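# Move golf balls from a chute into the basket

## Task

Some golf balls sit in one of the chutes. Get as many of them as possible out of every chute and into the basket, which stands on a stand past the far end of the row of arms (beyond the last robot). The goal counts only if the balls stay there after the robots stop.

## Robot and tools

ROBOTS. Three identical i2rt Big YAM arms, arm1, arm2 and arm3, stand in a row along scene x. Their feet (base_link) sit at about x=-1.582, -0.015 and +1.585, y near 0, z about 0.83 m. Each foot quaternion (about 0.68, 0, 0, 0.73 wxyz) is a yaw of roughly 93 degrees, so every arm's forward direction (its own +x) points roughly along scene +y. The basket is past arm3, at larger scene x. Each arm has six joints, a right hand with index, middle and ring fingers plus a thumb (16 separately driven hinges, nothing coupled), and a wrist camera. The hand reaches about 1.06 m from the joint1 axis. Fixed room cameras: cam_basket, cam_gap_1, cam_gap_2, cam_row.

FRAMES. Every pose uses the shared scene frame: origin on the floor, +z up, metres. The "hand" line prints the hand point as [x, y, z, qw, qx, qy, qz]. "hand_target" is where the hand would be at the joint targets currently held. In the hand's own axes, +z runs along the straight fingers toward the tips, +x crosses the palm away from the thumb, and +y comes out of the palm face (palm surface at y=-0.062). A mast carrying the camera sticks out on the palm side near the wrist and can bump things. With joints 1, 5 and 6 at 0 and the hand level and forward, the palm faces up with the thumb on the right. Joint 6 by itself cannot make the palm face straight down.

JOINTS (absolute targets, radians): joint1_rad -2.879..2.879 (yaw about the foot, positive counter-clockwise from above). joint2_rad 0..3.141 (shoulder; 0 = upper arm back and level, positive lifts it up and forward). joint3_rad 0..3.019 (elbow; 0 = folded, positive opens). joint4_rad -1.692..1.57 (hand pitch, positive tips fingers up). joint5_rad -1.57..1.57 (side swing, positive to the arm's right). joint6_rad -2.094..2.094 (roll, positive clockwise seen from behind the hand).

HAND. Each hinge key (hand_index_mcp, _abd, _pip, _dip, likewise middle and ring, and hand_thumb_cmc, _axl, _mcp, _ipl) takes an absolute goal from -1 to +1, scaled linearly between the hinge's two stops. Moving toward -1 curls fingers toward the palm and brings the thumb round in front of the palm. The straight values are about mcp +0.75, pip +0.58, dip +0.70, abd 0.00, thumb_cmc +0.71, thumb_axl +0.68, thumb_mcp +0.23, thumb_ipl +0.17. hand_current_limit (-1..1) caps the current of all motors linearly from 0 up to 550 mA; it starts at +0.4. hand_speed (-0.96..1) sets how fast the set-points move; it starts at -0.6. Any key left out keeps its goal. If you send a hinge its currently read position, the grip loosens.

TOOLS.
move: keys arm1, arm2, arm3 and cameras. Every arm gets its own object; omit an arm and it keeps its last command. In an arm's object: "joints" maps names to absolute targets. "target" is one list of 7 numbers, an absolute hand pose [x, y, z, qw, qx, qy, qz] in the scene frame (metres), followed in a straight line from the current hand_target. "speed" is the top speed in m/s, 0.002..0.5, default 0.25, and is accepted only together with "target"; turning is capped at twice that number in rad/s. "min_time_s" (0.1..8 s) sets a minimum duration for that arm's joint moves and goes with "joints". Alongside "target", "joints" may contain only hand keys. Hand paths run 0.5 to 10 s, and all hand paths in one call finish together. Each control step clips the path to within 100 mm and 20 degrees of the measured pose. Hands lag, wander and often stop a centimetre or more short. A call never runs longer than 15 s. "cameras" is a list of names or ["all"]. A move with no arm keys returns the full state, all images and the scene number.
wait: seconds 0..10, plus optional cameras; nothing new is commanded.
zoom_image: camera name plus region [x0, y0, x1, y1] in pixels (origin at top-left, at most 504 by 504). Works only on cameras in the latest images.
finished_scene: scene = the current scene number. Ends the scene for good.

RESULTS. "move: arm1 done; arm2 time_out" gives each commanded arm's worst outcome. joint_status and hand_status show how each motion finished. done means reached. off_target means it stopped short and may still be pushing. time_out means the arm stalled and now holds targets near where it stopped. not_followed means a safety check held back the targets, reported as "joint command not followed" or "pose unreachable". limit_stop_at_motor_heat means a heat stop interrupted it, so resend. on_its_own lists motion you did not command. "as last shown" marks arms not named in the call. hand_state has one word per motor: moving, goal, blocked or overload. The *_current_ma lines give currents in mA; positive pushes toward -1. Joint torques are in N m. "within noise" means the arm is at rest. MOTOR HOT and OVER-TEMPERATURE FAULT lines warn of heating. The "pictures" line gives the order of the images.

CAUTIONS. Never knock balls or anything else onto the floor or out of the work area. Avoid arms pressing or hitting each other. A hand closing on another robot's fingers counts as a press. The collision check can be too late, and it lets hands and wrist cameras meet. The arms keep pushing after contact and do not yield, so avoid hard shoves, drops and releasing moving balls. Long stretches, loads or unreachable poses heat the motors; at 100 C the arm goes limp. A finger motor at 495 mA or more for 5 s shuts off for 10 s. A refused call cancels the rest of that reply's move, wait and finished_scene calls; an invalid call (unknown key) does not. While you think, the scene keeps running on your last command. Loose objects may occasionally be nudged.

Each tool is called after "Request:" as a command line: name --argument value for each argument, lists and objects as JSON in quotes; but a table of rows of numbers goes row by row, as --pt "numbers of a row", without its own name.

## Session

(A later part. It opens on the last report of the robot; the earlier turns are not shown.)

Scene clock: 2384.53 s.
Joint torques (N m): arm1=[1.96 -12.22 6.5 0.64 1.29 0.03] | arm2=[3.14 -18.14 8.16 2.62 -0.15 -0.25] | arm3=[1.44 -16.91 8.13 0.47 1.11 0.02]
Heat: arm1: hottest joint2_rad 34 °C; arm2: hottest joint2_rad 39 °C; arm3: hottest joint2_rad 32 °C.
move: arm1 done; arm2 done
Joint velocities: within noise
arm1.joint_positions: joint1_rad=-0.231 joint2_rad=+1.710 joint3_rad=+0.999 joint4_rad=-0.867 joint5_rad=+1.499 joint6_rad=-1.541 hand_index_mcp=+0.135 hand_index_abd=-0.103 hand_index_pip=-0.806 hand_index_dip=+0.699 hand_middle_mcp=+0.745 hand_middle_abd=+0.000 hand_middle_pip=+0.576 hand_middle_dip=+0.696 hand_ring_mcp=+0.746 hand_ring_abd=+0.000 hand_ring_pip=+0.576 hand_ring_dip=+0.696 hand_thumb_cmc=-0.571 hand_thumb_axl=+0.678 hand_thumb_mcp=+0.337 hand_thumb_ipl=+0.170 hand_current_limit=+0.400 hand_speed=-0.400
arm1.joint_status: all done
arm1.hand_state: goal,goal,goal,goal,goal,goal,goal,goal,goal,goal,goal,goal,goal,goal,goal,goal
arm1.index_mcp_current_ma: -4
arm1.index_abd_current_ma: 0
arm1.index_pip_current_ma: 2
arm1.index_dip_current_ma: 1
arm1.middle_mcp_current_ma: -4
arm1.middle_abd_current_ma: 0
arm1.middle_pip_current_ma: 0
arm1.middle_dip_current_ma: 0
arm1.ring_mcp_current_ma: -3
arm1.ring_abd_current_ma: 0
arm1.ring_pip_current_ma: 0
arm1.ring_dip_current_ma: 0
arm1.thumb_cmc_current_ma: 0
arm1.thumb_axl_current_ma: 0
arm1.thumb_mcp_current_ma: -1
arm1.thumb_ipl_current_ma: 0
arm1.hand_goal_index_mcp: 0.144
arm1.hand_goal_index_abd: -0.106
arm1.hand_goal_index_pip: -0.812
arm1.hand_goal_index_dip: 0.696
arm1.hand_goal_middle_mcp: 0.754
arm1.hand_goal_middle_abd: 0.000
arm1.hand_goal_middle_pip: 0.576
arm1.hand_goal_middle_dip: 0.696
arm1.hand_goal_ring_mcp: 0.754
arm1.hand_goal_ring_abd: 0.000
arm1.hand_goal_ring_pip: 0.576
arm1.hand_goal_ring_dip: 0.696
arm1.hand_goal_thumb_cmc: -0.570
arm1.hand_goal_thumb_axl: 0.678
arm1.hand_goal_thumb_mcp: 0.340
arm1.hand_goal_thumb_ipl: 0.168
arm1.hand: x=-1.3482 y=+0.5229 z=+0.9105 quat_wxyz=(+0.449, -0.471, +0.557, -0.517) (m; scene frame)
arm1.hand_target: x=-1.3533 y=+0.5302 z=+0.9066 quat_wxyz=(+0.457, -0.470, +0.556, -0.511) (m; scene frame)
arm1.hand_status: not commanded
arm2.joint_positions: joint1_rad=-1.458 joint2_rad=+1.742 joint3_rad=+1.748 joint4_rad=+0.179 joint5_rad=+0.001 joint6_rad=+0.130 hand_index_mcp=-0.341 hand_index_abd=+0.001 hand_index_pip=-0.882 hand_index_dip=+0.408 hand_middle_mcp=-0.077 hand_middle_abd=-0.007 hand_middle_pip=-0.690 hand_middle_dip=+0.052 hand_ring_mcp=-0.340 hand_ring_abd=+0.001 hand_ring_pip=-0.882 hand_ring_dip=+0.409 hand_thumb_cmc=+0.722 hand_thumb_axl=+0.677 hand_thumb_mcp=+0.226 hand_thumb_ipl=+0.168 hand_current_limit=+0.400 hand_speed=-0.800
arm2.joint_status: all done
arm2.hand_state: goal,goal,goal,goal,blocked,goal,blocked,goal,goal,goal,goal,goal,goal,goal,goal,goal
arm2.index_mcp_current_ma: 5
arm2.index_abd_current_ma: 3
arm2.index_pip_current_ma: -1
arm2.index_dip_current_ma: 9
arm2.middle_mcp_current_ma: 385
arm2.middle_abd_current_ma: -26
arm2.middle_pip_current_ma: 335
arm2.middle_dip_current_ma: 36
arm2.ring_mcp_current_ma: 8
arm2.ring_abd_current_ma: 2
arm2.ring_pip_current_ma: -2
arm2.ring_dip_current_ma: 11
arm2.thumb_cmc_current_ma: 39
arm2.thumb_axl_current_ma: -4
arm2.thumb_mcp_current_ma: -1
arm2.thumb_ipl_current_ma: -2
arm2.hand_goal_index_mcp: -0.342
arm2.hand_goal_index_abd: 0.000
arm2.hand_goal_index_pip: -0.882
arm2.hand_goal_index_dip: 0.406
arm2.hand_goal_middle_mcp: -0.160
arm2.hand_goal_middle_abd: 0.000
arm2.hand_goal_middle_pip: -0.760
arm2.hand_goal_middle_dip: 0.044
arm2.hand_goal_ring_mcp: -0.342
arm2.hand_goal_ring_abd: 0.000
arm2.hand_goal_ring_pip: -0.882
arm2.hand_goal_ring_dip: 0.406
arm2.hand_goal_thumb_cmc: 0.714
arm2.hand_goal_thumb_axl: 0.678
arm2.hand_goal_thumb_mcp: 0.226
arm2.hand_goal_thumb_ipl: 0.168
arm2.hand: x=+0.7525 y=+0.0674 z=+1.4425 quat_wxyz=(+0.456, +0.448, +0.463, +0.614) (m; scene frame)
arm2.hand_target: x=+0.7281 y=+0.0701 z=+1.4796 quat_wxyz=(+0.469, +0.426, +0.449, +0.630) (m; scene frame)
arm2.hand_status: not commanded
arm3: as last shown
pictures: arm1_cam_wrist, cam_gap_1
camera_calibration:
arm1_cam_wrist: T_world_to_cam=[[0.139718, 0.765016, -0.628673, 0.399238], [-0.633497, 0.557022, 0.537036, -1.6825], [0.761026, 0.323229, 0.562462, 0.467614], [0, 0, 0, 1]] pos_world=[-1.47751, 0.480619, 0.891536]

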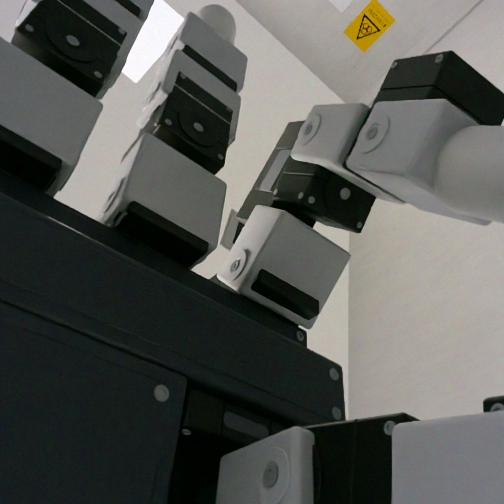

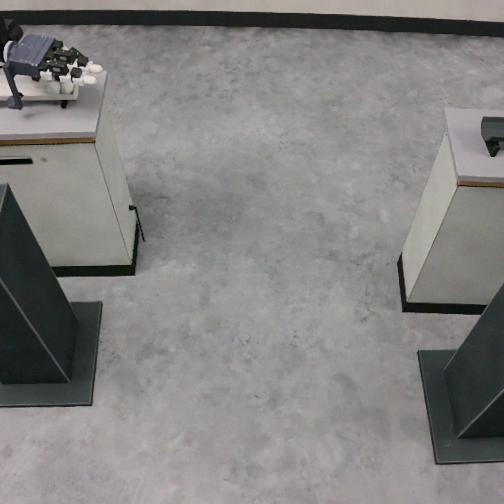

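Request:
move --arm1 '{"joints":{"joint2_rad":1.773,"joint3_rad":0.980,"joint4_rad":-0.7765},"min_time_s":2}' --arm2 '{"joints":{"joint1_rad":-1.490,"joint2_rad":2.2,"joint3_rad":1.70,"joint4_rad":0.65,"joint5_rad":0,"joint6_rad":0.113},"min_time_s":4}' --cameras '["arm1_cam_wrist","cam_gap_1","arm2_cam_wrist"]'

Request:
zoom_image --camera "cam_gap_1" --region '[0, 30, 90, 120]'

Scene clock: 2393.83 s.
Joint torques (N m): arm1=[2.02 -12.51 5.72 0.66 1.29 0.03] | arm2=[0.62 -19.08 7.34 2.66 -0.16 -0.23] | arm3=[1.44 -17.03 8.12 0.44 1.12 0.02]
Heat: arm1: hottest joint2_rad 34 °C; arm2: hottest joint2_rad 39 °C; arm3: hottest joint2_rad 32 °C.
move: arm1 done; arm2 done
Joint velocities: within noise
arm1.joint_positions: joint1_rad=-0.231 joint2_rad=+1.759 joint3_rad=+0.981 joint4_rad=-0.789 joint5_rad=+1.499 joint6_rad=-1.541 hand_index_mcp=+0.135 hand_index_abd=-0.103 hand_index_pip=-0.806 hand_index_dip=+0.699 hand_middle_mcp=+0.745 hand_middle_abd=+0.000 hand_middle_pip=+0.576 hand_middle_dip=+0.696 hand_ring_mcp=+0.746 hand_ring_abd=+0.000 hand_ring_pip=+0.576 hand_ring_dip=+0.696 hand_thumb_cmc=-0.571 hand_thumb_axl=+0.678 hand_thumb_mcp=+0.337 hand_thumb_ipl=+0.170 hand_current_limit=+0.400 hand_speed=-0.400
arm1.joint_status: all done
arm1.hand_state: goal,goal,goal,goal,goal,goal,goal,goal,goal,goal,goal,goal,goal,goal,goal,goal
arm1.index_mcp_current_ma: -4
arm1.index_abd_current_ma: 0
arm1.index_pip_current_ma: 2
arm1.index_dip_current_ma: 1
arm1.middle_mcp_current_ma: -4
arm1.middle_abd_current_ma: 0
arm1.middle_pip_current_ma: 0
arm1.middle_dip_current_ma: 0
arm1.ring_mcp_current_ma: -3
arm1.ring_abd_current_ma: 0
arm1.ring_pip_current_ma: 0
arm1.ring_dip_current_ma: 0
arm1.thumb_cmc_current_ma: 0
arm1.thumb_axl_current_ma: 0
arm1.thumb_mcp_current_ma: -1
arm1.thumb_ipl_current_ma: 0
arm1.hand_goal_index_mcp: 0.144
arm1.hand_goal_index_abd: -0.106
arm1.hand_goal_index_pip: -0.812
arm1.hand_goal_index_dip: 0.696
arm1.hand_goal_middle_mcp: 0.754
arm1.hand_goal_middle_abd: 0.000
arm1.hand_goal_middle_pip: 0.576
arm1.hand_goal_middle_dip: 0.696
arm1.hand_goal_ring_mcp: 0.754
arm1.hand_goal_ring_abd: 0.000
arm1.hand_goal_ring_pip: 0.576
arm1.hand_goal_ring_dip: 0.696
arm1.hand_goal_thumb_cmc: -0.570
arm1.hand_goal_thumb_axl: 0.678
arm1.hand_goal_thumb_mcp: 0.340
arm1.hand_goal_thumb_ipl: 0.168
arm1.hand: x=-1.3477 y=+0.5249 z=+0.8858 quat_wxyz=(+0.452, -0.468, +0.559, -0.514) (m; scene frame)
arm1.hand_target: x=-1.3531 y=+0.5296 z=+0.8803 quat_wxyz=(+0.458, -0.469, +0.558, -0.509) (m; scene frame)
arm1.hand_status: not commanded
arm2.joint_positions: joint1_rad=-1.477 joint2_rad=+2.194 joint3_rad=+1.696 joint4_rad=+0.629 joint5_rad=+0.001 joint6_rad=+0.123 hand_index_mcp=-0.341 hand_index_abd=+0.001 hand_index_pip=-0.882 hand_index_dip=+0.408 hand_middle_mcp=-0.077 hand_middle_abd=-0.007 hand_middle_pip=-0.690 hand_middle_dip=+0.052 hand_ring_mcp=-0.341 hand_ring_abd=+0.001 hand_ring_pip=-0.882 hand_ring_dip=+0.409 hand_thumb_cmc=+0.722 hand_thumb_axl=+0.677 hand_thumb_mcp=+0.226 hand_thumb_ipl=+0.168 hand_current_limit=+0.400 hand_speed=-0.800
arm2.joint_status: all done
arm2.hand_state: goal,goal,goal,goal,blocked,goal,blocked,goal,goal,goal,goal,goal,goal,goal,goal,goal
arm2.index_mcp_current_ma: 4
arm2.index_abd_current_ma: 3
arm2.index_pip_current_ma: -1
arm2.index_dip_current_ma: 9
arm2.middle_mcp_current_ma: 385
arm2.middle_abd_current_ma: -26
arm2.middle_pip_current_ma: 335
arm2.middle_dip_current_ma: 36
arm2.ring_mcp_current_ma: 5
arm2.ring_abd_current_ma: 2
arm2.ring_pip_current_ma: -2
arm2.ring_dip_current_ma: 11
arm2.thumb_cmc_current_ma: 39
arm2.thumb_axl_current_ma: -4
arm2.thumb_mcp_current_ma: -1
arm2.thumb_ipl_current_ma: -2
arm2.hand_goal_index_mcp: -0.342
arm2.hand_goal_index_abd: 0.000
arm2.hand_goal_index_pip: -0.882
arm2.hand_goal_index_dip: 0.406
arm2.hand_goal_middle_mcp: -0.160
arm2.hand_goal_middle_abd: 0.000
arm2.hand_goal_middle_pip: -0.760
arm2.hand_goal_middle_dip: 0.044
arm2.hand_goal_ring_mcp: -0.342
arm2.hand_goal_ring_abd: 0.000
arm2.hand_goal_ring_pip: -0.882
arm2.hand_goal_ring_dip: 0.406
arm2.hand_goal_thumb_cmc: 0.714
arm2.hand_goal_thumb_axl: 0.678
arm2.hand_goal_thumb_mcp: 0.226
arm2.hand_goal_thumb_ipl: 0.168
arm2.hand: x=+0.8535 y=+0.0682 z=+1.1504 quat_wxyz=(+0.454, +0.465, +0.475, +0.594) (m; scene frame)
arm2.hand_target: x=+0.8537 y=+0.0574 z=+1.1522 quat_wxyz=(+0.464, +0.461, +0.470, +0.593) (m; scene frame)
arm2.hand_status: not commanded
arm3: as last shown
pictures: arm1_cam_wrist, arm2_cam_wrist, cam_gap_1
camera_calibration:
arm1_cam_wrist: T_world_to_cam=[[0.140737, 0.772072, -0.619756, 0.371868], [-0.634463, 0.550886, 0.5422, -1.67264], [0.760033, 0.316905, 0.567381, 0.47806], [0, 0, 0, 1]] pos_world=[-1.4769, 0.482825, 0.86613]
arm2_cam_wrist: T_world_to_cam=[[0.0690615, -0.86661, 0.494185, -0.534717], [-0.594838, -0.433447, -0.676972, 1.26592], [0.800873, -0.247207, -0.545427, 0.0892962], [0, 0, 0, 1]] pos_world=[0.718429, 0.107392, 1.16994]

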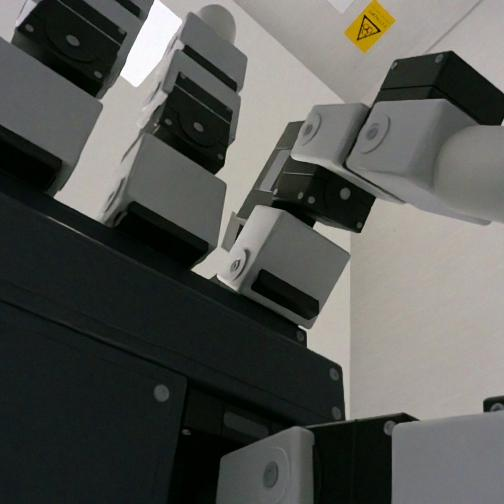

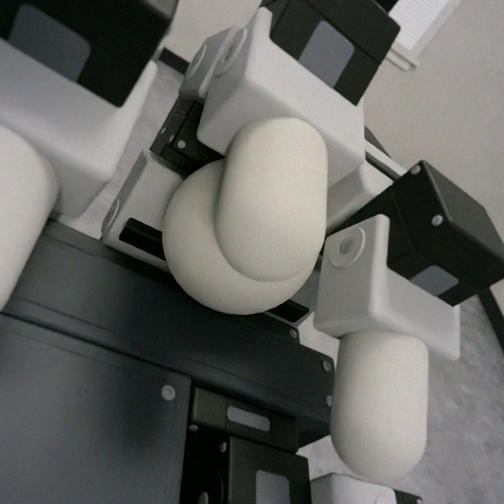

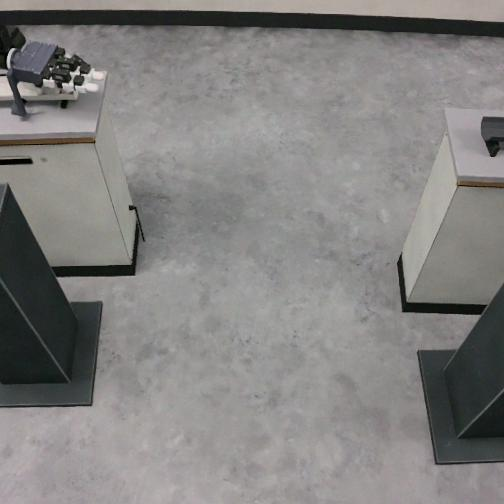

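Scaled by 5.600.

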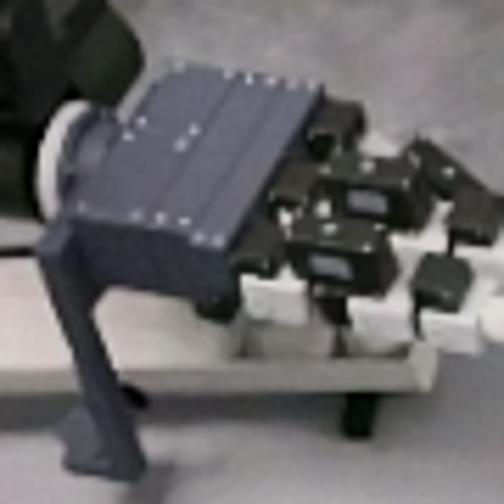

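Request:
move --arm1 '{"joints":{"joint2_rad":1.731},"min_time_s":1}' --arm2 '{"joints":{"joint2_rad":2.369,"joint3_rad":1.676,"joint4_rad":0.82},"min_time_s":3}'

Scene clock: 2400.70 s.
Joint torques (N m): arm1=[1.96 -15.15 5.78 0.66 1.29 0.04] | arm2=[0.91 -19.37 6.45 2.61 -0.17 -0.24] | arm3=[1.49 -16.91 8.12 0.43 1.12 0.02]
Heat: arm1: hottest joint2_rad 34 °C; arm2: hottest joint2_rad 39 °C; arm3: hottest joint2_rad 32 °C.
move: arm1 done; arm2 done
Joint velocities: arm1=[-0.005 0.015 -0.002 -0.012 -0.022 0.154] | arm2=[within noise] | arm3=[within noise]
arm1.joint_positions: joint1_rad=-0.231 joint2_rad=+1.751 joint3_rad=+0.981 joint4_rad=-0.789 joint5_rad=+1.499 joint6_rad=-1.541 hand_index_mcp=+0.135 hand_index_abd=-0.103 hand_index_pip=-0.806 hand_index_dip=+0.699 hand_middle_mcp=+0.745 hand_middle_abd=+0.000 hand_middle_pip=+0.576 hand_middle_dip=+0.696 hand_ring_mcp=+0.746 hand_ring_abd=+0.000 hand_ring_pip=+0.576 hand_ring_dip=+0.696 hand_thumb_cmc=-0.571 hand_thumb_axl=+0.678 hand_thumb_mcp=+0.337 hand_thumb_ipl=+0.170 hand_current_limit=+0.400 hand_speed=-0.400
arm1.joint_status: all done
arm1.hand_state: goal,goal,goal,goal,goal,goal,goal,goal,goal,goal,goal,goal,goal,goal,goal,goal
arm1.index_mcp_current_ma: -4
arm1.index_abd_current_ma: 0
arm1.index_pip_current_ma: 2
arm1.index_dip_current_ma: 1
arm1.middle_mcp_current_ma: -4
arm1.middle_abd_current_ma: 0
arm1.middle_pip_current_ma: 0
arm1.middle_dip_current_ma: 0
arm1.ring_mcp_current_ma: -3
arm1.ring_abd_current_ma: 0
arm1.ring_pip_current_ma: 0
arm1.ring_dip_current_ma: 0
arm1.thumb_cmc_current_ma: 0
arm1.thumb_axl_current_ma: 0
arm1.thumb_mcp_current_ma: -1
arm1.thumb_ipl_current_ma: 0
arm1.hand_goal_index_mcp: 0.144
arm1.hand_goal_index_abd: -0.106
arm1.hand_goal_index_pip: -0.812
arm1.hand_goal_index_dip: 0.696
arm1.hand_goal_middle_mcp: 0.754
arm1.hand_goal_middle_abd: 0.000
arm1.hand_goal_middle_pip: 0.576
arm1.hand_goal_middle_dip: 0.696
arm1.hand_goal_ring_mcp: 0.754
arm1.hand_goal_ring_abd: 0.000
arm1.hand_goal_ring_pip: 0.576
arm1.hand_goal_ring_dip: 0.696
arm1.hand_goal_thumb_cmc: -0.570
arm1.hand_goal_thumb_axl: 0.678
arm1.hand_goal_thumb_mcp: 0.340
arm1.hand_goal_thumb_ipl: 0.168
arm1.hand: x=-1.3476 y=+0.5255 z=+0.8895 quat_wxyz=(+0.455, -0.465, +0.561, -0.512) (m; scene frame)
arm1.hand_target: x=-1.3528 y=+0.5329 z=+0.8987 quat_wxyz=(+0.470, -0.458, +0.567, -0.499) (m; scene frame)
arm1.hand_status: not commanded
arm2.joint_positions: joint1_rad=-1.477 joint2_rad=+2.358 joint3_rad=+1.674 joint4_rad=+0.799 joint5_rad=+0.001 joint6_rad=+0.123 hand_index_mcp=-0.341 hand_index_abd=+0.001 hand_index_pip=-0.882 hand_index_dip=+0.408 hand_middle_mcp=-0.077 hand_middle_abd=-0.007 hand_middle_pip=-0.690 hand_middle_dip=+0.052 hand_ring_mcp=-0.341 hand_ring_abd=+0.001 hand_ring_pip=-0.882 hand_ring_dip=+0.409 hand_thumb_cmc=+0.722 hand_thumb_axl=+0.677 hand_thumb_mcp=+0.226 hand_thumb_ipl=+0.168 hand_current_limit=+0.400 hand_speed=-0.800
arm2.joint_status: all done
arm2.hand_state: goal,goal,goal,goal,blocked,goal,blocked,goal,goal,goal,goal,goal,goal,goal,goal,goal
arm2.index_mcp_current_ma: 4
arm2.index_abd_current_ma: 3
arm2.index_pip_current_ma: -1
arm2.index_dip_current_ma: 9
arm2.middle_mcp_current_ma: 385
arm2.middle_abd_current_ma: -26
arm2.middle_pip_current_ma: 335
arm2.middle_dip_current_ma: 36
arm2.ring_mcp_current_ma: 5
arm2.ring_abd_current_ma: 2
arm2.ring_pip_current_ma: -2
arm2.ring_dip_current_ma: 11
arm2.thumb_cmc_current_ma: 39
arm2.thumb_axl_current_ma: -4
arm2.thumb_mcp_current_ma: -1
arm2.thumb_ipl_current_ma: -2
arm2.hand_goal_index_mcp: -0.342
arm2.hand_goal_index_abd: 0.000
arm2.hand_goal_index_pip: -0.882
arm2.hand_goal_index_dip: 0.406
arm2.hand_goal_middle_mcp: -0.160
arm2.hand_goal_middle_abd: 0.000
arm2.hand_goal_middle_pip: -0.760
arm2.hand_goal_middle_dip: 0.044
arm2.hand_goal_ring_mcp: -0.342
arm2.hand_goal_ring_abd: 0.000
arm2.hand_goal_ring_pip: -0.882
arm2.hand_goal_ring_dip: 0.406
arm2.hand_goal_thumb_cmc: 0.714
arm2.hand_goal_thumb_axl: 0.678
arm2.hand_goal_thumb_mcp: 0.226
arm2.hand_goal_thumb_ipl: 0.168
arm2.hand: x=+0.8542 y=+0.0682 z=+1.0390 quat_wxyz=(+0.450, +0.469, +0.479, +0.590) (m; scene frame)
arm2.hand_target: x=+0.8540 y=+0.0573 z=+1.0356 quat_wxyz=(+0.459, +0.467, +0.476, +0.588) (m; scene frame)
arm2.hand_status: not commanded
arm3: as last shown
pictures: none

Request:
move --arm1 '{"joints":{"hand_speed":-0.9,"hand_index_mcp":-0.13,"hand_index_pip":-0.42}}' --arm2 '{"joints":{"hand_speed":-0.85,"hand_middle_mcp":0.2,"hand_middle_pip":-0.5,"hand_middle_dip":0.3}}' --cameras '["arm2_cam_wrist","cam_gap_1"]'

Request:
zoom_image --camera "cam_gap_1" --region '[0, 30, 90, 120]'

Request:
move --arm1 '{"joints":{"hand_thumb_mcp":0.14}}' --arm2 '{"joints":{"hand_middle_mcp":0.75,"hand_middle_pip":0.3,"hand_middle_dip":0.696}}' --cameras '["arm2_cam_wrist"]'

Scene clock: 2406.13 s.
Joint torques (N m): arm1=[2.02 -15.09 5.76 0.65 1.28 0.03] | arm2=[0.73 -19.25 6.42 2.61 -0.15 -0.24] | arm3=[1.49 -16.97 8.14 0.46 1.11 0.02]
Heat: arm1: hottest joint2_rad 34 °C; arm2: hottest joint2_rad 39 °C; arm3: hottest joint2_rad 32 °C.
move: arm1 done; arm2 done
Joint velocities: within noise
arm1.joint_positions: joint1_rad=-0.231 joint2_rad=+1.751 joint3_rad=+0.981 joint4_rad=-0.789 joint5_rad=+1.499 joint6_rad=-1.541 hand_index_mcp=-0.130 hand_index_abd=-0.103 hand_index_pip=-0.421 hand_index_dip=+0.699 hand_middle_mcp=+0.745 hand_middle_abd=+0.000 hand_middle_pip=+0.576 hand_middle_dip=+0.696 hand_ring_mcp=+0.746 hand_ring_abd=+0.000 hand_ring_pip=+0.576 hand_ring_dip=+0.696 hand_thumb_cmc=-0.571 hand_thumb_axl=+0.678 hand_thumb_mcp=+0.337 hand_thumb_ipl=+0.170 hand_current_limit=+0.400 hand_speed=-0.900
arm1.joint_status: all done
arm1.hand_state: goal,goal,goal,goal,goal,goal,goal,goal,goal,goal,goal,goal,goal,goal,goal,goal
arm1.index_mcp_current_ma: 0
arm1.index_abd_current_ma: 0
arm1.index_pip_current_ma: 0
arm1.index_dip_current_ma: 1
arm1.middle_mcp_current_ma: -4
arm1.middle_abd_current_ma: 0
arm1.middle_pip_current_ma: 0
arm1.middle_dip_current_ma: 0
arm1.ring_mcp_current_ma: -3
arm1.ring_abd_current_ma: 0
arm1.ring_pip_current_ma: 0
arm1.ring_dip_current_ma: 0
arm1.thumb_cmc_current_ma: 0
arm1.thumb_axl_current_ma: 0
arm1.thumb_mcp_current_ma: -1
arm1.thumb_ipl_current_ma: 0
arm1.hand_goal_index_mcp: -0.130
arm1.hand_goal_index_abd: -0.106
arm1.hand_goal_index_pip: -0.420
arm1.hand_goal_index_dip: 0.696
arm1.hand_goal_middle_mcp: 0.754
arm1.hand_goal_middle_abd: 0.000
arm1.hand_goal_middle_pip: 0.576
arm1.hand_goal_middle_dip: 0.696
arm1.hand_goal_ring_mcp: 0.754
arm1.hand_goal_ring_abd: 0.000
arm1.hand_goal_ring_pip: 0.576
arm1.hand_goal_ring_dip: 0.696
arm1.hand_goal_thumb_cmc: -0.570
arm1.hand_goal_thumb_axl: 0.678
arm1.hand_goal_thumb_mcp: 0.340
arm1.hand_goal_thumb_ipl: 0.168
arm1.hand: x=-1.3476 y=+0.5255 z=+0.8895 quat_wxyz=(+0.455, -0.465, +0.561, -0.512) (m; scene frame)
arm1.hand_target: x=-1.3528 y=+0.5329 z=+0.8987 quat_wxyz=(+0.470, -0.458, +0.567, -0.499) (m; scene frame)
arm1.hand_status: not commanded
arm2.joint_positions: joint1_rad=-1.477 joint2_rad=+2.358 joint3_rad=+1.674 joint4_rad=+0.799 joint5_rad=+0.001 joint6_rad=+0.123 hand_index_mcp=-0.341 hand_index_abd=+0.001 hand_index_pip=-0.882 hand_index_dip=+0.408 hand_middle_mcp=+0.203 hand_middle_abd=-0.003 hand_middle_pip=-0.505 hand_middle_dip=+0.297 hand_ring_mcp=-0.341 hand_ring_abd=+0.001 hand_ring_pip=-0.882 hand_ring_dip=+0.409 hand_thumb_cmc=+0.722 hand_thumb_axl=+0.677 hand_thumb_mcp=+0.226 hand_thumb_ipl=+0.168 hand_current_limit=+0.400 hand_speed=-0.850
arm2.joint_status: all done
arm2.hand_state: goal,goal,goal,goal,goal,goal,goal,goal,goal,goal,goal,goal,goal,goal,goal,goal
arm2.index_mcp_current_ma: 4
arm2.index_abd_current_ma: 3
arm2.index_pip_current_ma: -1
arm2.index_dip_current_ma: 9
arm2.middle_mcp_current_ma: 12
arm2.middle_abd_current_ma: -13
arm2.middle_pip_current_ma: -21
arm2.middle_dip_current_ma: -14
arm2.ring_mcp_current_ma: 5
arm2.ring_abd_current_ma: 2
arm2.ring_pip_current_ma: -2
arm2.ring_dip_current_ma: 11
arm2.thumb_cmc_current_ma: 39
arm2.thumb_axl_current_ma: -4
arm2.thumb_mcp_current_ma: -1
arm2.thumb_ipl_current_ma: -2
arm2.hand_goal_index_mcp: -0.342
arm2.hand_goal_index_abd: 0.000
arm2.hand_goal_index_pip: -0.882
arm2.hand_goal_index_dip: 0.406
arm2.hand_goal_middle_mcp: 0.200
arm2.hand_goal_middle_abd: 0.000
arm2.hand_goal_middle_pip: -0.500
arm2.hand_goal_middle_dip: 0.300
arm2.hand_goal_ring_mcp: -0.342
arm2.hand_goal_ring_abd: 0.000
arm2.hand_goal_ring_pip: -0.882
arm2.hand_goal_ring_dip: 0.406
arm2.hand_goal_thumb_cmc: 0.714
arm2.hand_goal_thumb_axl: 0.678
arm2.hand_goal_thumb_mcp: 0.226
arm2.hand_goal_thumb_ipl: 0.168
arm2.hand: x=+0.8542 y=+0.0682 z=+1.0390 quat_wxyz=(+0.450, +0.469, +0.479, +0.590) (m; scene frame)
arm2.hand_target: x=+0.8540 y=+0.0573 z=+1.0356 quat_wxyz=(+0.459, +0.467, +0.476, +0.588) (m; scene frame)
arm2.hand_status: not commanded
arm3: as last shown
pictures: arm2_cam_wrist, cam_gap_1
camera_calibration:
arm2_cam_wrist: T_world_to_cam=[[0.0769032, -0.86551, 0.494954, -0.487285], [-0.605431, -0.434959, -0.666531, 1.18937], [0.792174, -0.248402, -0.557456, 0.0479745], [0, 0, 0, 1]] pos_world=[0.71955, 0.107495, 1.06068]

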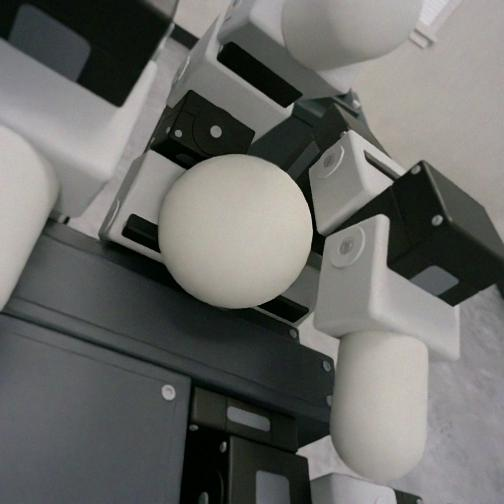

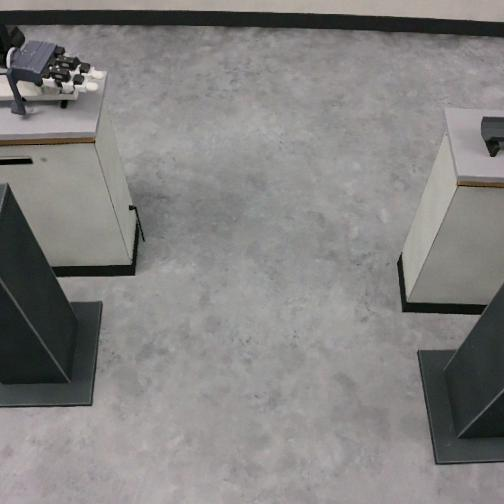

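Scaled by 5.600.

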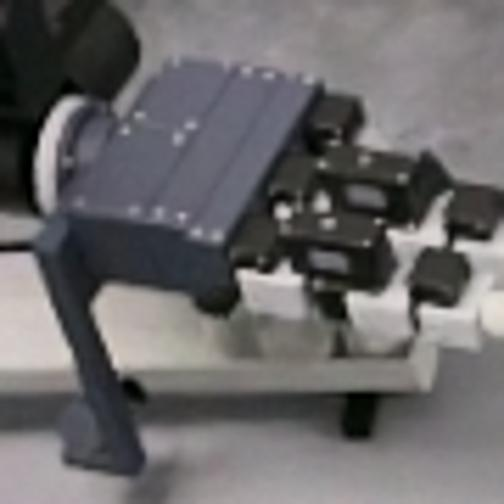

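Scene clock: 2408.07 s.
Joint torques (N m): arm1=[1.67 -14.97 5.78 0.69 1.3 0.03] | arm2=[0.85 -19.19 6.48 2.65 -0.15 -0.23] | arm3=[1.44 -16.91 8.13 0.44 1.12 0.03]
Heat: arm1: hottest joint2_rad 34 °C; arm2: hottest joint2_rad 39 °C; arm3: hottest joint2_rad 32 °C.
move: arm1 off_target; arm2 done
Joint velocities: within noise
arm1.joint_positions: joint1_rad=-0.227 joint2_rad=+1.749 joint3_rad=+0.981 joint4_rad=-0.789 joint5_rad=+1.499 joint6_rad=-1.541 hand_index_mcp=-0.109 hand_index_abd=-0.103 hand_index_pip=-0.416 hand_index_dip=+0.699 hand_middle_mcp=+0.745 hand_middle_abd=+0.000 hand_middle_pip=+0.576 hand_middle_dip=+0.696 hand_ring_mcp=+0.746 hand_ring_abd=+0.000 hand_ring_pip=+0.576 hand_ring_dip=+0.696 hand_thumb_cmc=-0.580 hand_thumb_axl=+0.678 hand_thumb_mcp=+0.227 hand_thumb_ipl=+0.188 hand_current_limit=+0.400 hand_speed=-0.900
arm1.joint_status: hand_thumb_mcp off_target (ended at +0.227, target +0.140)
arm1.hand_state: blocked,goal,goal,goal,goal,goal,goal,goal,goal,goal,goal,goal,goal,goal,blocked,goal
arm1.index_mcp_current_ma: 18
arm1.index_abd_current_ma: 0
arm1.index_pip_current_ma: 1
arm1.index_dip_current_ma: 1
arm1.middle_mcp_current_ma: -4
arm1.middle_abd_current_ma: 0
arm1.middle_pip_current_ma: 0
arm1.middle_dip_current_ma: 0
arm1.ring_mcp_current_ma: -3
arm1.ring_abd_current_ma: 0
arm1.ring_pip_current_ma: 0
arm1.ring_dip_current_ma: 0
arm1.thumb_cmc_current_ma: -4
arm1.thumb_axl_current_ma: 0
arm1.thumb_mcp_current_ma: 263
arm1.thumb_ipl_current_ma: 23
arm1.hand_goal_index_mcp: -0.130
arm1.hand_goal_index_abd: -0.106
arm1.hand_goal_index_pip: -0.420
arm1.hand_goal_index_dip: 0.696
arm1.hand_goal_middle_mcp: 0.754
arm1.hand_goal_middle_abd: 0.000
arm1.hand_goal_middle_pip: 0.576
arm1.hand_goal_middle_dip: 0.696
arm1.hand_goal_ring_mcp: 0.754
arm1.hand_goal_ring_abd: 0.000
arm1.hand_goal_ring_pip: 0.576
arm1.hand_goal_ring_dip: 0.696
arm1.hand_goal_thumb_cmc: -0.570
arm1.hand_goal_thumb_axl: 0.678
arm1.hand_goal_thumb_mcp: 0.140
arm1.hand_goal_thumb_ipl: 0.168
arm1.hand: x=-1.3496 y=+0.5268 z=+0.8902 quat_wxyz=(+0.456, -0.466, +0.560, -0.510) (m; scene frame)
arm1.hand_target: x=-1.3528 y=+0.5329 z=+0.8988 quat_wxyz=(+0.470, -0.458, +0.567, -0.499) (m; scene frame)
arm1.hand_status: not commanded
arm2.joint_positions: joint1_rad=-1.477 joint2_rad=+2.358 joint3_rad=+1.674 joint4_rad=+0.799 joint5_rad=+0.001 joint6_rad=+0.123 hand_index_mcp=-0.341 hand_index_abd=+0.001 hand_index_pip=-0.882 hand_index_dip=+0.408 hand_middle_mcp=+0.758 hand_middle_abd=-0.003 hand_middle_pip=+0.300 hand_middle_dip=+0.694 hand_ring_mcp=-0.341 hand_ring_abd=+0.001 hand_ring_pip=-0.882 hand_ring_dip=+0.409 hand_thumb_cmc=+0.722 hand_thumb_axl=+0.677 hand_thumb_mcp=+0.226 hand_thumb_ipl=+0.168 hand_current_limit=+0.400 hand_speed=-0.850
arm2.joint_status: all done
arm2.hand_state: goal,goal,goal,goal,goal,goal,goal,goal,goal,goal,goal,goal,goal,goal,goal,goal
arm2.index_mcp_current_ma: 4
arm2.index_abd_current_ma: 3
arm2.index_pip_current_ma: -1
arm2.index_dip_current_ma: 9
arm2.middle_mcp_current_ma: 37
arm2.middle_abd_current_ma: -12
arm2.middle_pip_current_ma: -1
arm2.middle_dip_current_ma: -10
arm2.ring_mcp_current_ma: 5
arm2.ring_abd_current_ma: 2
arm2.ring_pip_current_ma: -2
arm2.ring_dip_current_ma: 11
arm2.thumb_cmc_current_ma: 39
arm2.thumb_axl_current_ma: -4
arm2.thumb_mcp_current_ma: -1
arm2.thumb_ipl_current_ma: -2
arm2.hand_goal_index_mcp: -0.342
arm2.hand_goal_index_abd: 0.000
arm2.hand_goal_index_pip: -0.882
arm2.hand_goal_index_dip: 0.406
arm2.hand_goal_middle_mcp: 0.750
arm2.hand_goal_middle_abd: 0.000
arm2.hand_goal_middle_pip: 0.300
arm2.hand_goal_middle_dip: 0.696
arm2.hand_goal_ring_mcp: -0.342
arm2.hand_goal_ring_abd: 0.000
arm2.hand_goal_ring_pip: -0.882
arm2.hand_goal_ring_dip: 0.406
arm2.hand_goal_thumb_cmc: 0.714
arm2.hand_goal_thumb_axl: 0.678
arm2.hand_goal_thumb_mcp: 0.226
arm2.hand_goal_thumb_ipl: 0.168
arm2.hand: x=+0.8542 y=+0.0682 z=+1.0390 quat_wxyz=(+0.450, +0.469, +0.479, +0.590) (m; scene frame)
arm2.hand_target: x=+0.8540 y=+0.0573 z=+1.0356 quat_wxyz=(+0.459, +0.467, +0.476, +0.588) (m; scene frame)
arm2.hand_status: not commanded
arm3.joint_positions: joint1_rad=+1.458 joint2_rad=+1.719 joint3_rad=+2.103 joint4_rad=-1.652 joint5_rad=+1.563 joint6_rad=-1.853 hand_index_mcp=-0.128 hand_index_abd=-0.103 hand_index_pip=+0.065 hand_index_dip=+0.699 hand_middle_mcp=+0.973 hand_middle_abd=-0.001 hand_middle_pip=+0.575 hand_middle_dip=+0.696 hand_ring_mcp=+0.973 hand_ring_abd=-0.002 hand_ring_pip=+0.575 hand_ring_dip=+0.693 hand_thumb_cmc=-0.568 hand_thumb_axl=+0.677 hand_thumb_mcp=+0.298 hand_thumb_ipl=+0.170 hand_current_limit=+0.400 hand_speed=-0.600
arm3.joint_status: not commanded
arm3.hand_state: goal,goal,goal,goal,goal,goal,goal,goal,goal,goal,goal,goal,goal,goal,goal,goal
arm3.index_mcp_current_ma: -5
arm3.index_abd_current_ma: 1
arm3.index_pip_current_ma: 1
arm3.index_dip_current_ma: 1
arm3.middle_mcp_current_ma: -3
arm3.middle_abd_current_ma: 0
arm3.middle_pip_current_ma: 0
arm3.middle_dip_current_ma: 0
arm3.ring_mcp_current_ma: -4
arm3.ring_abd_current_ma: 0
arm3.ring_pip_current_ma: 0
arm3.ring_dip_current_ma: -1
arm3.thumb_cmc_current_ma: 0
arm3.thumb_axl_current_ma: 0
arm3.thumb_mcp_current_ma: -1
arm3.thumb_ipl_current_ma: 1
arm3.hand_goal_index_mcp: -0.120
arm3.hand_goal_index_abd: -0.106
arm3.hand_goal_index_pip: 0.062
arm3.hand_goal_index_dip: 0.696
arm3.hand_goal_middle_mcp: 0.980
arm3.hand_goal_middle_abd: 0.000
arm3.hand_goal_middle_pip: 0.576
arm3.hand_goal_middle_dip: 0.696
arm3.hand_goal_ring_mcp: 0.980
arm3.hand_goal_ring_abd: 0.000
arm3.hand_goal_ring_pip: 0.576
arm3.hand_goal_ring_dip: 0.696
arm3.hand_goal_thumb_cmc: -0.570
arm3.hand_goal_thumb_axl: 0.678
arm3.hand_goal_thumb_mcp: 0.300
arm3.hand_goal_thumb_ipl: 0.168
arm3.hand: x=+1.0459 y=+0.1221 z=+1.3076 quat_wxyz=(+0.705, -0.709, +0.020, -0.004) (m; scene frame)
arm3.hand_target: x=+1.0535 y=+0.1209 z=+1.3163 quat_wxyz=(+0.705, -0.709, +0.023, +0.000) (m; scene frame)
arm3.hand_status: not commanded
pictures: arm2_cam_wrist
camera_calibration:
arm2_cam_wrist: T_world_to_cam=[[0.0769032, -0.86551, 0.494954, -0.487285], [-0.605431, -0.434959, -0.666531, 1.18937], [0.792174, -0.248402, -0.557456, 0.0479745], [0, 0, 0, 1]] pos_world=[0.71955, 0.107495, 1.06068]

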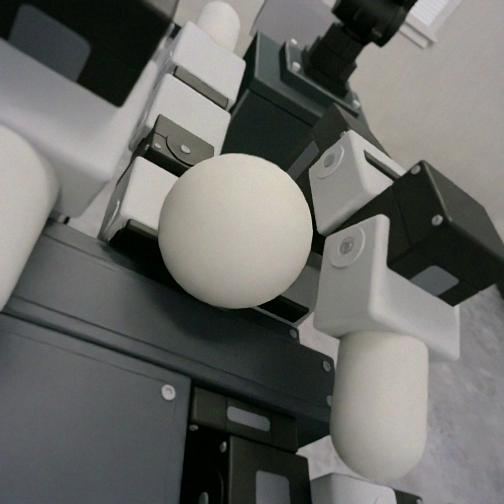

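Request:
move --arm1 '{"joints":{"hand_index_mcp":-0.21,"hand_thumb_mcp":0.12}}' --arm2 '{"joints":{"hand_speed":-0.93,"hand_index_mcp":0.75,"hand_index_pip":0.576,"hand_index_dip":0.696,"hand_middle_pip":0.576}}' --cameras '["arm2_cam_wrist"]'

Request:
move --arm1 '{"joints":{"hand_index_mcp":-0.30,"hand_thumb_mcp":0.10}}' --cameras '["cam_gap_1"]'

Request:
zoom_image --camera "cam_gap_1" --region '[0, 30, 90, 120]'

Scene clock: 2419.13 s.
Joint torques (N m): arm1=[1.61 -14.86 5.78 0.68 1.31 0.03] | arm2=[0.91 -19.08 6.52 2.8 -0.15 -0.25] | arm3=[1.49 -16.91 8.12 0.46 1.11 0.03]
Heat: arm1: hottest joint2_rad 34 °C; arm2: hottest joint2_rad 39 °C; arm3: hottest joint2_rad 32 °C.
move: arm1 off_target; arm2 done
Joint velocities: within noise
arm1.joint_positions: joint1_rad=-0.227 joint2_rad=+1.748 joint3_rad=+0.981 joint4_rad=-0.789 joint5_rad=+1.499 joint6_rad=-1.540 hand_index_mcp=-0.116 hand_index_abd=-0.103 hand_index_pip=-0.406 hand_index_dip=+0.703 hand_middle_mcp=+0.745 hand_middle_abd=+0.000 hand_middle_pip=+0.576 hand_middle_dip=+0.696 hand_ring_mcp=+0.746 hand_ring_abd=+0.000 hand_ring_pip=+0.576 hand_ring_dip=+0.696 hand_thumb_cmc=-0.581 hand_thumb_axl=+0.678 hand_thumb_mcp=+0.222 hand_thumb_ipl=+0.193 hand_current_limit=+0.400 hand_speed=-0.900
arm1.joint_status: hand_index_mcp off_target (ended at -0.116, target -0.210); hand_thumb_mcp off_target (ended at +0.222, target +0.120)
arm1.hand_state: blocked,goal,goal,goal,goal,goal,goal,goal,goal,goal,goal,goal,goal,goal,blocked,blocked
arm1.index_mcp_current_ma: 213
arm1.index_abd_current_ma: 0
arm1.index_pip_current_ma: 8
arm1.index_dip_current_ma: 2
arm1.middle_mcp_current_ma: -4
arm1.middle_abd_current_ma: 0
arm1.middle_pip_current_ma: 0
arm1.middle_dip_current_ma: 0
arm1.ring_mcp_current_ma: -3
arm1.ring_abd_current_ma: 0
arm1.ring_pip_current_ma: 0
arm1.ring_dip_current_ma: 0
arm1.thumb_cmc_current_ma: -5
arm1.thumb_axl_current_ma: 0
arm1.thumb_mcp_current_ma: 344
arm1.thumb_ipl_current_ma: 35
arm1.hand_goal_index_mcp: -0.210
arm1.hand_goal_index_abd: -0.106
arm1.hand_goal_index_pip: -0.420
arm1.hand_goal_index_dip: 0.696
arm1.hand_goal_middle_mcp: 0.754
arm1.hand_goal_middle_abd: 0.000
arm1.hand_goal_middle_pip: 0.576
arm1.hand_goal_middle_dip: 0.696
arm1.hand_goal_ring_mcp: 0.754
arm1.hand_goal_ring_abd: 0.000
arm1.hand_goal_ring_pip: 0.576
arm1.hand_goal_ring_dip: 0.696
arm1.hand_goal_thumb_cmc: -0.570
arm1.hand_goal_thumb_axl: 0.678
arm1.hand_goal_thumb_mcp: 0.120
arm1.hand_goal_thumb_ipl: 0.168
arm1.hand: x=-1.3496 y=+0.5269 z=+0.8906 quat_wxyz=(+0.457, -0.466, +0.561, -0.510) (m; scene frame)
arm1.hand_target: x=-1.3527 y=+0.5329 z=+0.8988 quat_wxyz=(+0.470, -0.458, +0.567, -0.499) (m; scene frame)
arm1.hand_status: not commanded
arm2.joint_positions: joint1_rad=-1.477 joint2_rad=+2.358 joint3_rad=+1.674 joint4_rad=+0.799 joint5_rad=+0.001 joint6_rad=+0.123 hand_index_mcp=+0.759 hand_index_abd=+0.001 hand_index_pip=+0.576 hand_index_dip=+0.694 hand_middle_mcp=+0.758 hand_middle_abd=-0.003 hand_middle_pip=+0.576 hand_middle_dip=+0.694 hand_ring_mcp=-0.341 hand_ring_abd=+0.001 hand_ring_pip=-0.882 hand_ring_dip=+0.409 hand_thumb_cmc=+0.722 hand_thumb_axl=+0.677 hand_thumb_mcp=+0.226 hand_thumb_ipl=+0.168 hand_current_limit=+0.400 hand_speed=-0.930
arm2.joint_status: all done
arm2.hand_state: goal,goal,goal,goal,goal,goal,goal,goal,goal,goal,goal,goal,goal,goal,goal,goal
arm2.index_mcp_current_ma: 41
arm2.index_abd_current_ma: 3
arm2.index_pip_current_ma: -1
arm2.index_dip_current_ma: -10
arm2.middle_mcp_current_ma: 37
arm2.middle_abd_current_ma: -11
arm2.middle_pip_current_ma: -1
arm2.middle_dip_current_ma: -10
arm2.ring_mcp_current_ma: 5
arm2.ring_abd_current_ma: 2
arm2.ring_pip_current_ma: -2
arm2.ring_dip_current_ma: 11
arm2.thumb_cmc_current_ma: 39
arm2.thumb_axl_current_ma: -4
arm2.thumb_mcp_current_ma: -1
arm2.thumb_ipl_current_ma: -2
arm2.hand_goal_index_mcp: 0.750
arm2.hand_goal_index_abd: 0.000
arm2.hand_goal_index_pip: 0.576
arm2.hand_goal_index_dip: 0.696
arm2.hand_goal_middle_mcp: 0.750
arm2.hand_goal_middle_abd: 0.000
arm2.hand_goal_middle_pip: 0.576
arm2.hand_goal_middle_dip: 0.696
arm2.hand_goal_ring_mcp: -0.342
arm2.hand_goal_ring_abd: 0.000
arm2.hand_goal_ring_pip: -0.882
arm2.hand_goal_ring_dip: 0.406
arm2.hand_goal_thumb_cmc: 0.714
arm2.hand_goal_thumb_axl: 0.678
arm2.hand_goal_thumb_mcp: 0.226
arm2.hand_goal_thumb_ipl: 0.168
arm2.hand: x=+0.8542 y=+0.0682 z=+1.0390 quat_wxyz=(+0.450, +0.469, +0.479, +0.590) (m; scene frame)
arm2.hand_target: x=+0.8540 y=+0.0573 z=+1.0356 quat_wxyz=(+0.459, +0.467, +0.476, +0.588) (m; scene frame)
arm2.hand_status: not commanded
arm3: as last shown
pictures: arm2_cam_wrist
camera_calibration:
arm2_cam_wrist: T_world_to_cam=[[0.0769032, -0.86551, 0.494954, -0.487285], [-0.605431, -0.434959, -0.666531, 1.18937], [0.792174, -0.248402, -0.557456, 0.0479745], [0, 0, 0, 1]] pos_world=[0.71955, 0.107495, 1.06068]

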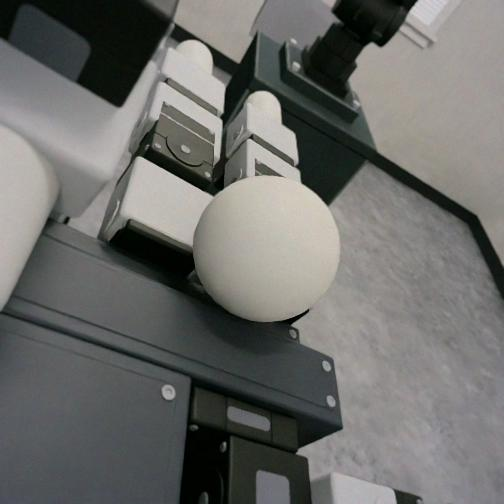

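Scene clock: 2419.67 s.
Joint torques (N m): arm1=[1.67 -14.97 5.79 0.64 1.24 0] | arm2=[1.2 -19.37 6.61 2.81 -0.16 -0.22] | arm3=[1.49 -17.03 8.12 0.46 1.11 0.02]
Heat: arm1: hottest joint2_rad 34 °C; arm2: hottest joint2_rad 39 °C; arm3: hottest joint2_rad 32 °C.
move: arm1 off_target
Joint velocities: within noise
arm1.joint_positions: joint1_rad=-0.227 joint2_rad=+1.748 joint3_rad=+0.981 joint4_rad=-0.789 joint5_rad=+1.500 joint6_rad=-1.539 hand_index_mcp=-0.128 hand_index_abd=-0.103 hand_index_pip=-0.397 hand_index_dip=+0.709 hand_middle_mcp=+0.745 hand_middle_abd=+0.000 hand_middle_pip=+0.576 hand_middle_dip=+0.696 hand_ring_mcp=+0.746 hand_ring_abd=+0.000 hand_ring_pip=+0.576 hand_ring_dip=+0.696 hand_thumb_cmc=-0.581 hand_thumb_axl=+0.678 hand_thumb_mcp=+0.222 hand_thumb_ipl=+0.197 hand_current_limit=+0.400 hand_speed=-0.900
arm1.joint_status: hand_index_mcp off_target (ended at -0.128, target -0.300); hand_thumb_mcp off_target (ended at +0.222, target +0.100)
arm1.hand_state: blocked,goal,blocked,goal,goal,goal,goal,goal,goal,goal,goal,goal,goal,goal,blocked,blocked
arm1.index_mcp_current_ma: 385
arm1.index_abd_current_ma: 0
arm1.index_pip_current_ma: 18
arm1.index_dip_current_ma: 7
arm1.middle_mcp_current_ma: -4
arm1.middle_abd_current_ma: 0
arm1.middle_pip_current_ma: 0
arm1.middle_dip_current_ma: 0
arm1.ring_mcp_current_ma: -3
arm1.ring_abd_current_ma: 0
arm1.ring_pip_current_ma: 0
arm1.ring_dip_current_ma: 0
arm1.thumb_cmc_current_ma: -5
arm1.thumb_axl_current_ma: 0
arm1.thumb_mcp_current_ma: 385
arm1.thumb_ipl_current_ma: 45
arm1.hand_goal_index_mcp: -0.300
arm1.hand_goal_index_abd: -0.106
arm1.hand_goal_index_pip: -0.420
arm1.hand_goal_index_dip: 0.696
arm1.hand_goal_middle_mcp: 0.754
arm1.hand_goal_middle_abd: 0.000
arm1.hand_goal_middle_pip: 0.576
arm1.hand_goal_middle_dip: 0.696
arm1.hand_goal_ring_mcp: 0.754
arm1.hand_goal_ring_abd: 0.000
arm1.hand_goal_ring_pip: 0.576
arm1.hand_goal_ring_dip: 0.696
arm1.hand_goal_thumb_cmc: -0.570
arm1.hand_goal_thumb_axl: 0.678
arm1.hand_goal_thumb_mcp: 0.100
arm1.hand_goal_thumb_ipl: 0.168
arm1.hand: x=-1.3494 y=+0.5270 z=+0.8909 quat_wxyz=(+0.457, -0.465, +0.561, -0.510) (m; scene frame)
arm1.hand_target: x=-1.3527 y=+0.5329 z=+0.8988 quat_wxyz=(+0.470, -0.458, +0.567, -0.499) (m; scene frame)
arm1.hand_status: not commanded
arm2, arm3: as last shown
pictures: cam_gap_1

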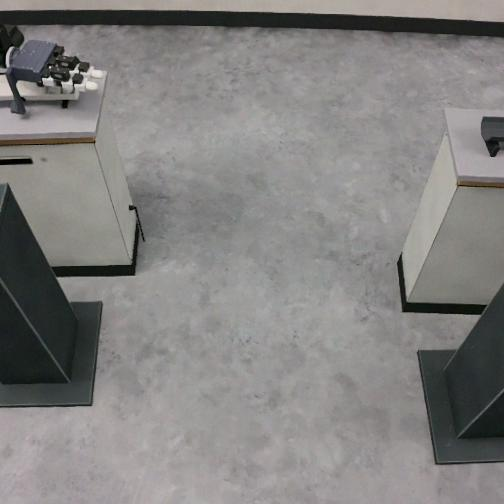

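Scaled by 5.600.

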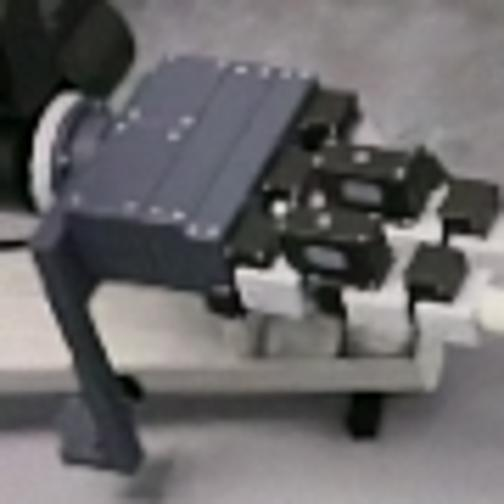

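Request:
move --arm1 '{"joints":{"joint2_rad":1.63,"joint3_rad":0.995,"joint4_rad":-0.92},"min_time_s":3}' --arm2 '{"joints":{"hand_speed":-0.85,"hand_ring_mcp":0.75,"hand_ring_pip":0.576,"hand_ring_dip":0.696}}' --arm3 '{"joints":{"joint1_rad":1.448,"joint2_rad":2.29,"joint3_rad":2.40,"joint4_rad":-1.40,"joint5_rad":1.565,"joint6_rad":-1.86,"hand_index_mcp":-0.16,"hand_thumb_mcp":0.28},"min_time_s":5}' --cameras '["cam_gap_1","arm2_cam_wrist","arm1_cam_wrist"]'

Request:
zoom_image --camera "cam_gap_1" --region '[0, 30, 90, 120]'

Scene clock: 2429.23 s.
Joint torques (N m): arm1=[1.67 -14.45 7.5 -0.44 1.24 0.01] | arm2=[1.03 -19.25 6.6 2.81 -0.16 -0.22] | arm3=[0.56 -21.66 12.75 1.16 1.13 -0.09]
Heat: arm1: hottest joint2_rad 34 °C; arm2: hottest joint2_rad 39 °C; arm3: hottest joint2_rad 32 °C.
move: arm1 done; arm2 done; arm3 done
Joint velocities: within noise
arm1.joint_positions: joint1_rad=-0.227 joint2_rad=+1.652 joint3_rad=+0.981 joint4_rad=-0.910 joint5_rad=+1.500 joint6_rad=-1.539 hand_index_mcp=-0.131 hand_index_abd=-0.103 hand_index_pip=-0.390 hand_index_dip=+0.713 hand_middle_mcp=+0.745 hand_middle_abd=+0.000 hand_middle_pip=+0.576 hand_middle_dip=+0.696 hand_ring_mcp=+0.746 hand_ring_abd=+0.000 hand_ring_pip=+0.576 hand_ring_dip=+0.696 hand_thumb_cmc=-0.581 hand_thumb_axl=+0.678 hand_thumb_mcp=+0.222 hand_thumb_ipl=+0.197 hand_current_limit=+0.400 hand_speed=-0.900
arm1.joint_status: all done
arm1.hand_state: blocked,goal,blocked,goal,goal,goal,goal,goal,goal,goal,goal,goal,goal,goal,blocked,blocked
arm1.index_mcp_current_ma: 385
arm1.index_abd_current_ma: 0
arm1.index_pip_current_ma: 28
arm1.index_dip_current_ma: 11
arm1.middle_mcp_current_ma: -4
arm1.middle_abd_current_ma: 0
arm1.middle_pip_current_ma: 0
arm1.middle_dip_current_ma: 0
arm1.ring_mcp_current_ma: -3
arm1.ring_abd_current_ma: 0
arm1.ring_pip_current_ma: 0
arm1.ring_dip_current_ma: 0
arm1.thumb_cmc_current_ma: -5
arm1.thumb_axl_current_ma: 0
arm1.thumb_mcp_current_ma: 385
arm1.thumb_ipl_current_ma: 45
arm1.hand_goal_index_mcp: -0.300
arm1.hand_goal_index_abd: -0.106
arm1.hand_goal_index_pip: -0.420
arm1.hand_goal_index_dip: 0.696
arm1.hand_goal_middle_mcp: 0.754
arm1.hand_goal_middle_abd: 0.000
arm1.hand_goal_middle_pip: 0.576
arm1.hand_goal_middle_dip: 0.696
arm1.hand_goal_ring_mcp: 0.754
arm1.hand_goal_ring_abd: 0.000
arm1.hand_goal_ring_pip: 0.576
arm1.hand_goal_ring_dip: 0.696
arm1.hand_goal_thumb_cmc: -0.570
arm1.hand_goal_thumb_axl: 0.678
arm1.hand_goal_thumb_mcp: 0.100
arm1.hand_goal_thumb_ipl: 0.168
arm1.hand: x=-1.3519 y=+0.5123 z=+0.9290 quat_wxyz=(+0.451, -0.472, +0.555, -0.516) (m; scene frame)
arm1.hand_target: x=-1.3550 y=+0.5198 z=+0.9430 quat_wxyz=(+0.462, -0.465, +0.561, -0.506) (m; scene frame)
arm1.hand_status: not commanded
arm2.joint_positions: joint1_rad=-1.477 joint2_rad=+2.358 joint3_rad=+1.674 joint4_rad=+0.799 joint5_rad=+0.001 joint6_rad=+0.123 hand_index_mcp=+0.759 hand_index_abd=+0.001 hand_index_pip=+0.576 hand_index_dip=+0.694 hand_middle_mcp=+0.758 hand_middle_abd=-0.003 hand_middle_pip=+0.576 hand_middle_dip=+0.694 hand_ring_mcp=+0.759 hand_ring_abd=+0.001 hand_ring_pip=+0.576 hand_ring_dip=+0.693 hand_thumb_cmc=+0.722 hand_thumb_axl=+0.677 hand_thumb_mcp=+0.226 hand_thumb_ipl=+0.168 hand_current_limit=+0.400 hand_speed=-0.850
arm2.joint_status: all done
arm2.hand_state: goal,goal,goal,goal,goal,goal,goal,goal,goal,goal,goal,goal,goal,goal,goal,goal
arm2.index_mcp_current_ma: 41
arm2.index_abd_current_ma: 3
arm2.index_pip_current_ma: -1
arm2.index_dip_current_ma: -10
arm2.middle_mcp_current_ma: 37
arm2.middle_abd_current_ma: -11
arm2.middle_pip_current_ma: -1
arm2.middle_dip_current_ma: -10
arm2.ring_mcp_current_ma: 43
arm2.ring_abd_current_ma: 2
arm2.ring_pip_current_ma: -1
arm2.ring_dip_current_ma: -12
arm2.thumb_cmc_current_ma: 39
arm2.thumb_axl_current_ma: -4
arm2.thumb_mcp_current_ma: -1
arm2.thumb_ipl_current_ma: -2
arm2.hand_goal_index_mcp: 0.750
arm2.hand_goal_index_abd: 0.000
arm2.hand_goal_index_pip: 0.576
arm2.hand_goal_index_dip: 0.696
arm2.hand_goal_middle_mcp: 0.750
arm2.hand_goal_middle_abd: 0.000
arm2.hand_goal_middle_pip: 0.576
arm2.hand_goal_middle_dip: 0.696
arm2.hand_goal_ring_mcp: 0.750
arm2.hand_goal_ring_abd: 0.000
arm2.hand_goal_ring_pip: 0.576
arm2.hand_goal_ring_dip: 0.696
arm2.hand_goal_thumb_cmc: 0.714
arm2.hand_goal_thumb_axl: 0.678
arm2.hand_goal_thumb_mcp: 0.226
arm2.hand_goal_thumb_ipl: 0.168
arm2.hand: x=+0.8542 y=+0.0682 z=+1.0390 quat_wxyz=(+0.450, +0.469, +0.479, +0.590) (m; scene frame)
arm2.hand_target: x=+0.8540 y=+0.0573 z=+1.0356 quat_wxyz=(+0.459, +0.467, +0.476, +0.588) (m; scene frame)
arm2.hand_status: not commanded
arm3.joint_positions: joint1_rad=+1.458 joint2_rad=+2.270 joint3_rad=+2.349 joint4_rad=-1.412 joint5_rad=+1.563 joint6_rad=-1.853 hand_index_mcp=-0.161 hand_index_abd=-0.103 hand_index_pip=+0.065 hand_index_dip=+0.699 hand_middle_mcp=+0.973 hand_middle_abd=-0.001 hand_middle_pip=+0.575 hand_middle_dip=+0.696 hand_ring_mcp=+0.973 hand_ring_abd=-0.002 hand_ring_pip=+0.575 hand_ring_dip=+0.693 hand_thumb_cmc=-0.568 hand_thumb_axl=+0.677 hand_thumb_mcp=+0.282 hand_thumb_ipl=+0.170 hand_current_limit=+0.400 hand_speed=-0.600
arm3.joint_status: all done
arm3.hand_state: goal,goal,goal,goal,goal,goal,goal,goal,goal,goal,goal,goal,goal,goal,goal,goal
arm3.index_mcp_current_ma: 0
arm3.index_abd_current_ma: 1
arm3.index_pip_current_ma: 1
arm3.index_dip_current_ma: 1
arm3.middle_mcp_current_ma: -3
arm3.middle_abd_current_ma: 0
arm3.middle_pip_current_ma: 0
arm3.middle_dip_current_ma: 0
arm3.ring_mcp_current_ma: -4
arm3.ring_abd_current_ma: 0
arm3.ring_pip_current_ma: 0
arm3.ring_dip_current_ma: -1
arm3.thumb_cmc_current_ma: 0
arm3.thumb_axl_current_ma: 0
arm3.thumb_mcp_current_ma: 0
arm3.thumb_ipl_current_ma: 1
arm3.hand_goal_index_mcp: -0.160
arm3.hand_goal_index_abd: -0.106
arm3.hand_goal_index_pip: 0.062
arm3.hand_goal_index_dip: 0.696
arm3.hand_goal_middle_mcp: 0.980
arm3.hand_goal_middle_abd: 0.000
arm3.hand_goal_middle_pip: 0.576
arm3.hand_goal_middle_dip: 0.696
arm3.hand_goal_ring_mcp: 0.980
arm3.hand_goal_ring_abd: 0.000
arm3.hand_goal_ring_pip: 0.576
arm3.hand_goal_ring_dip: 0.696
arm3.hand_goal_thumb_cmc: -0.570
arm3.hand_goal_thumb_axl: 0.678
arm3.hand_goal_thumb_mcp: 0.280
arm3.hand_goal_thumb_ipl: 0.168
arm3.hand: x=+0.8569 y=+0.1289 z=+1.0739 quat_wxyz=(+0.704, -0.710, -0.003, -0.027) (m; scene frame)
arm3.hand_target: x=+0.8491 y=+0.1368 z=+1.0813 quat_wxyz=(+0.705, -0.709, +0.013, -0.018) (m; scene frame)
arm3.hand_status: not commanded
pictures: arm1_cam_wrist, arm2_cam_wrist, cam_gap_1
camera_calibration:
arm1_cam_wrist: T_world_to_cam=[[0.136972, 0.765481, -0.628711, 0.415547], [-0.636519, 0.554331, 0.536247, -1.6908], [0.759, 0.326736, 0.563171, 0.45831], [0, 0, 0, 1]] pos_world=[-1.481, 0.469422, 0.909837]
arm2_cam_wrist: T_world_to_cam=[[0.0769032, -0.86551, 0.494954, -0.487285], [-0.605431, -0.434959, -0.666531, 1.18937], [0.792174, -0.248402, -0.557456, 0.0479745], [0, 0, 0, 1]] pos_world=[0.71955, 0.107495, 1.06068]

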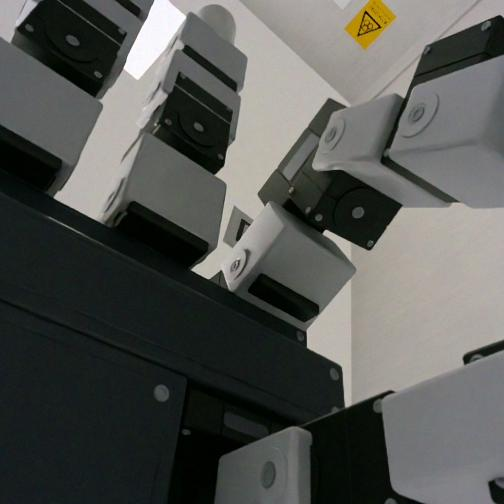

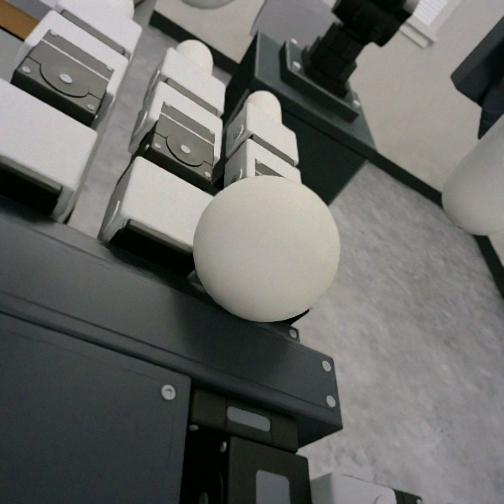

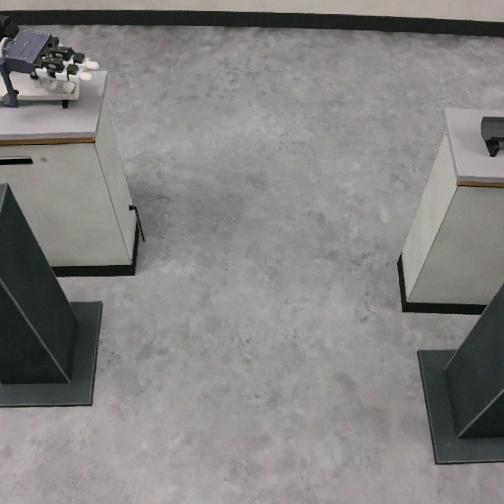

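Scaled by 5.600.

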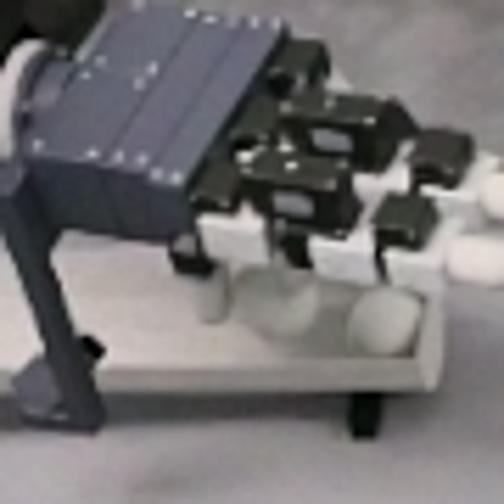

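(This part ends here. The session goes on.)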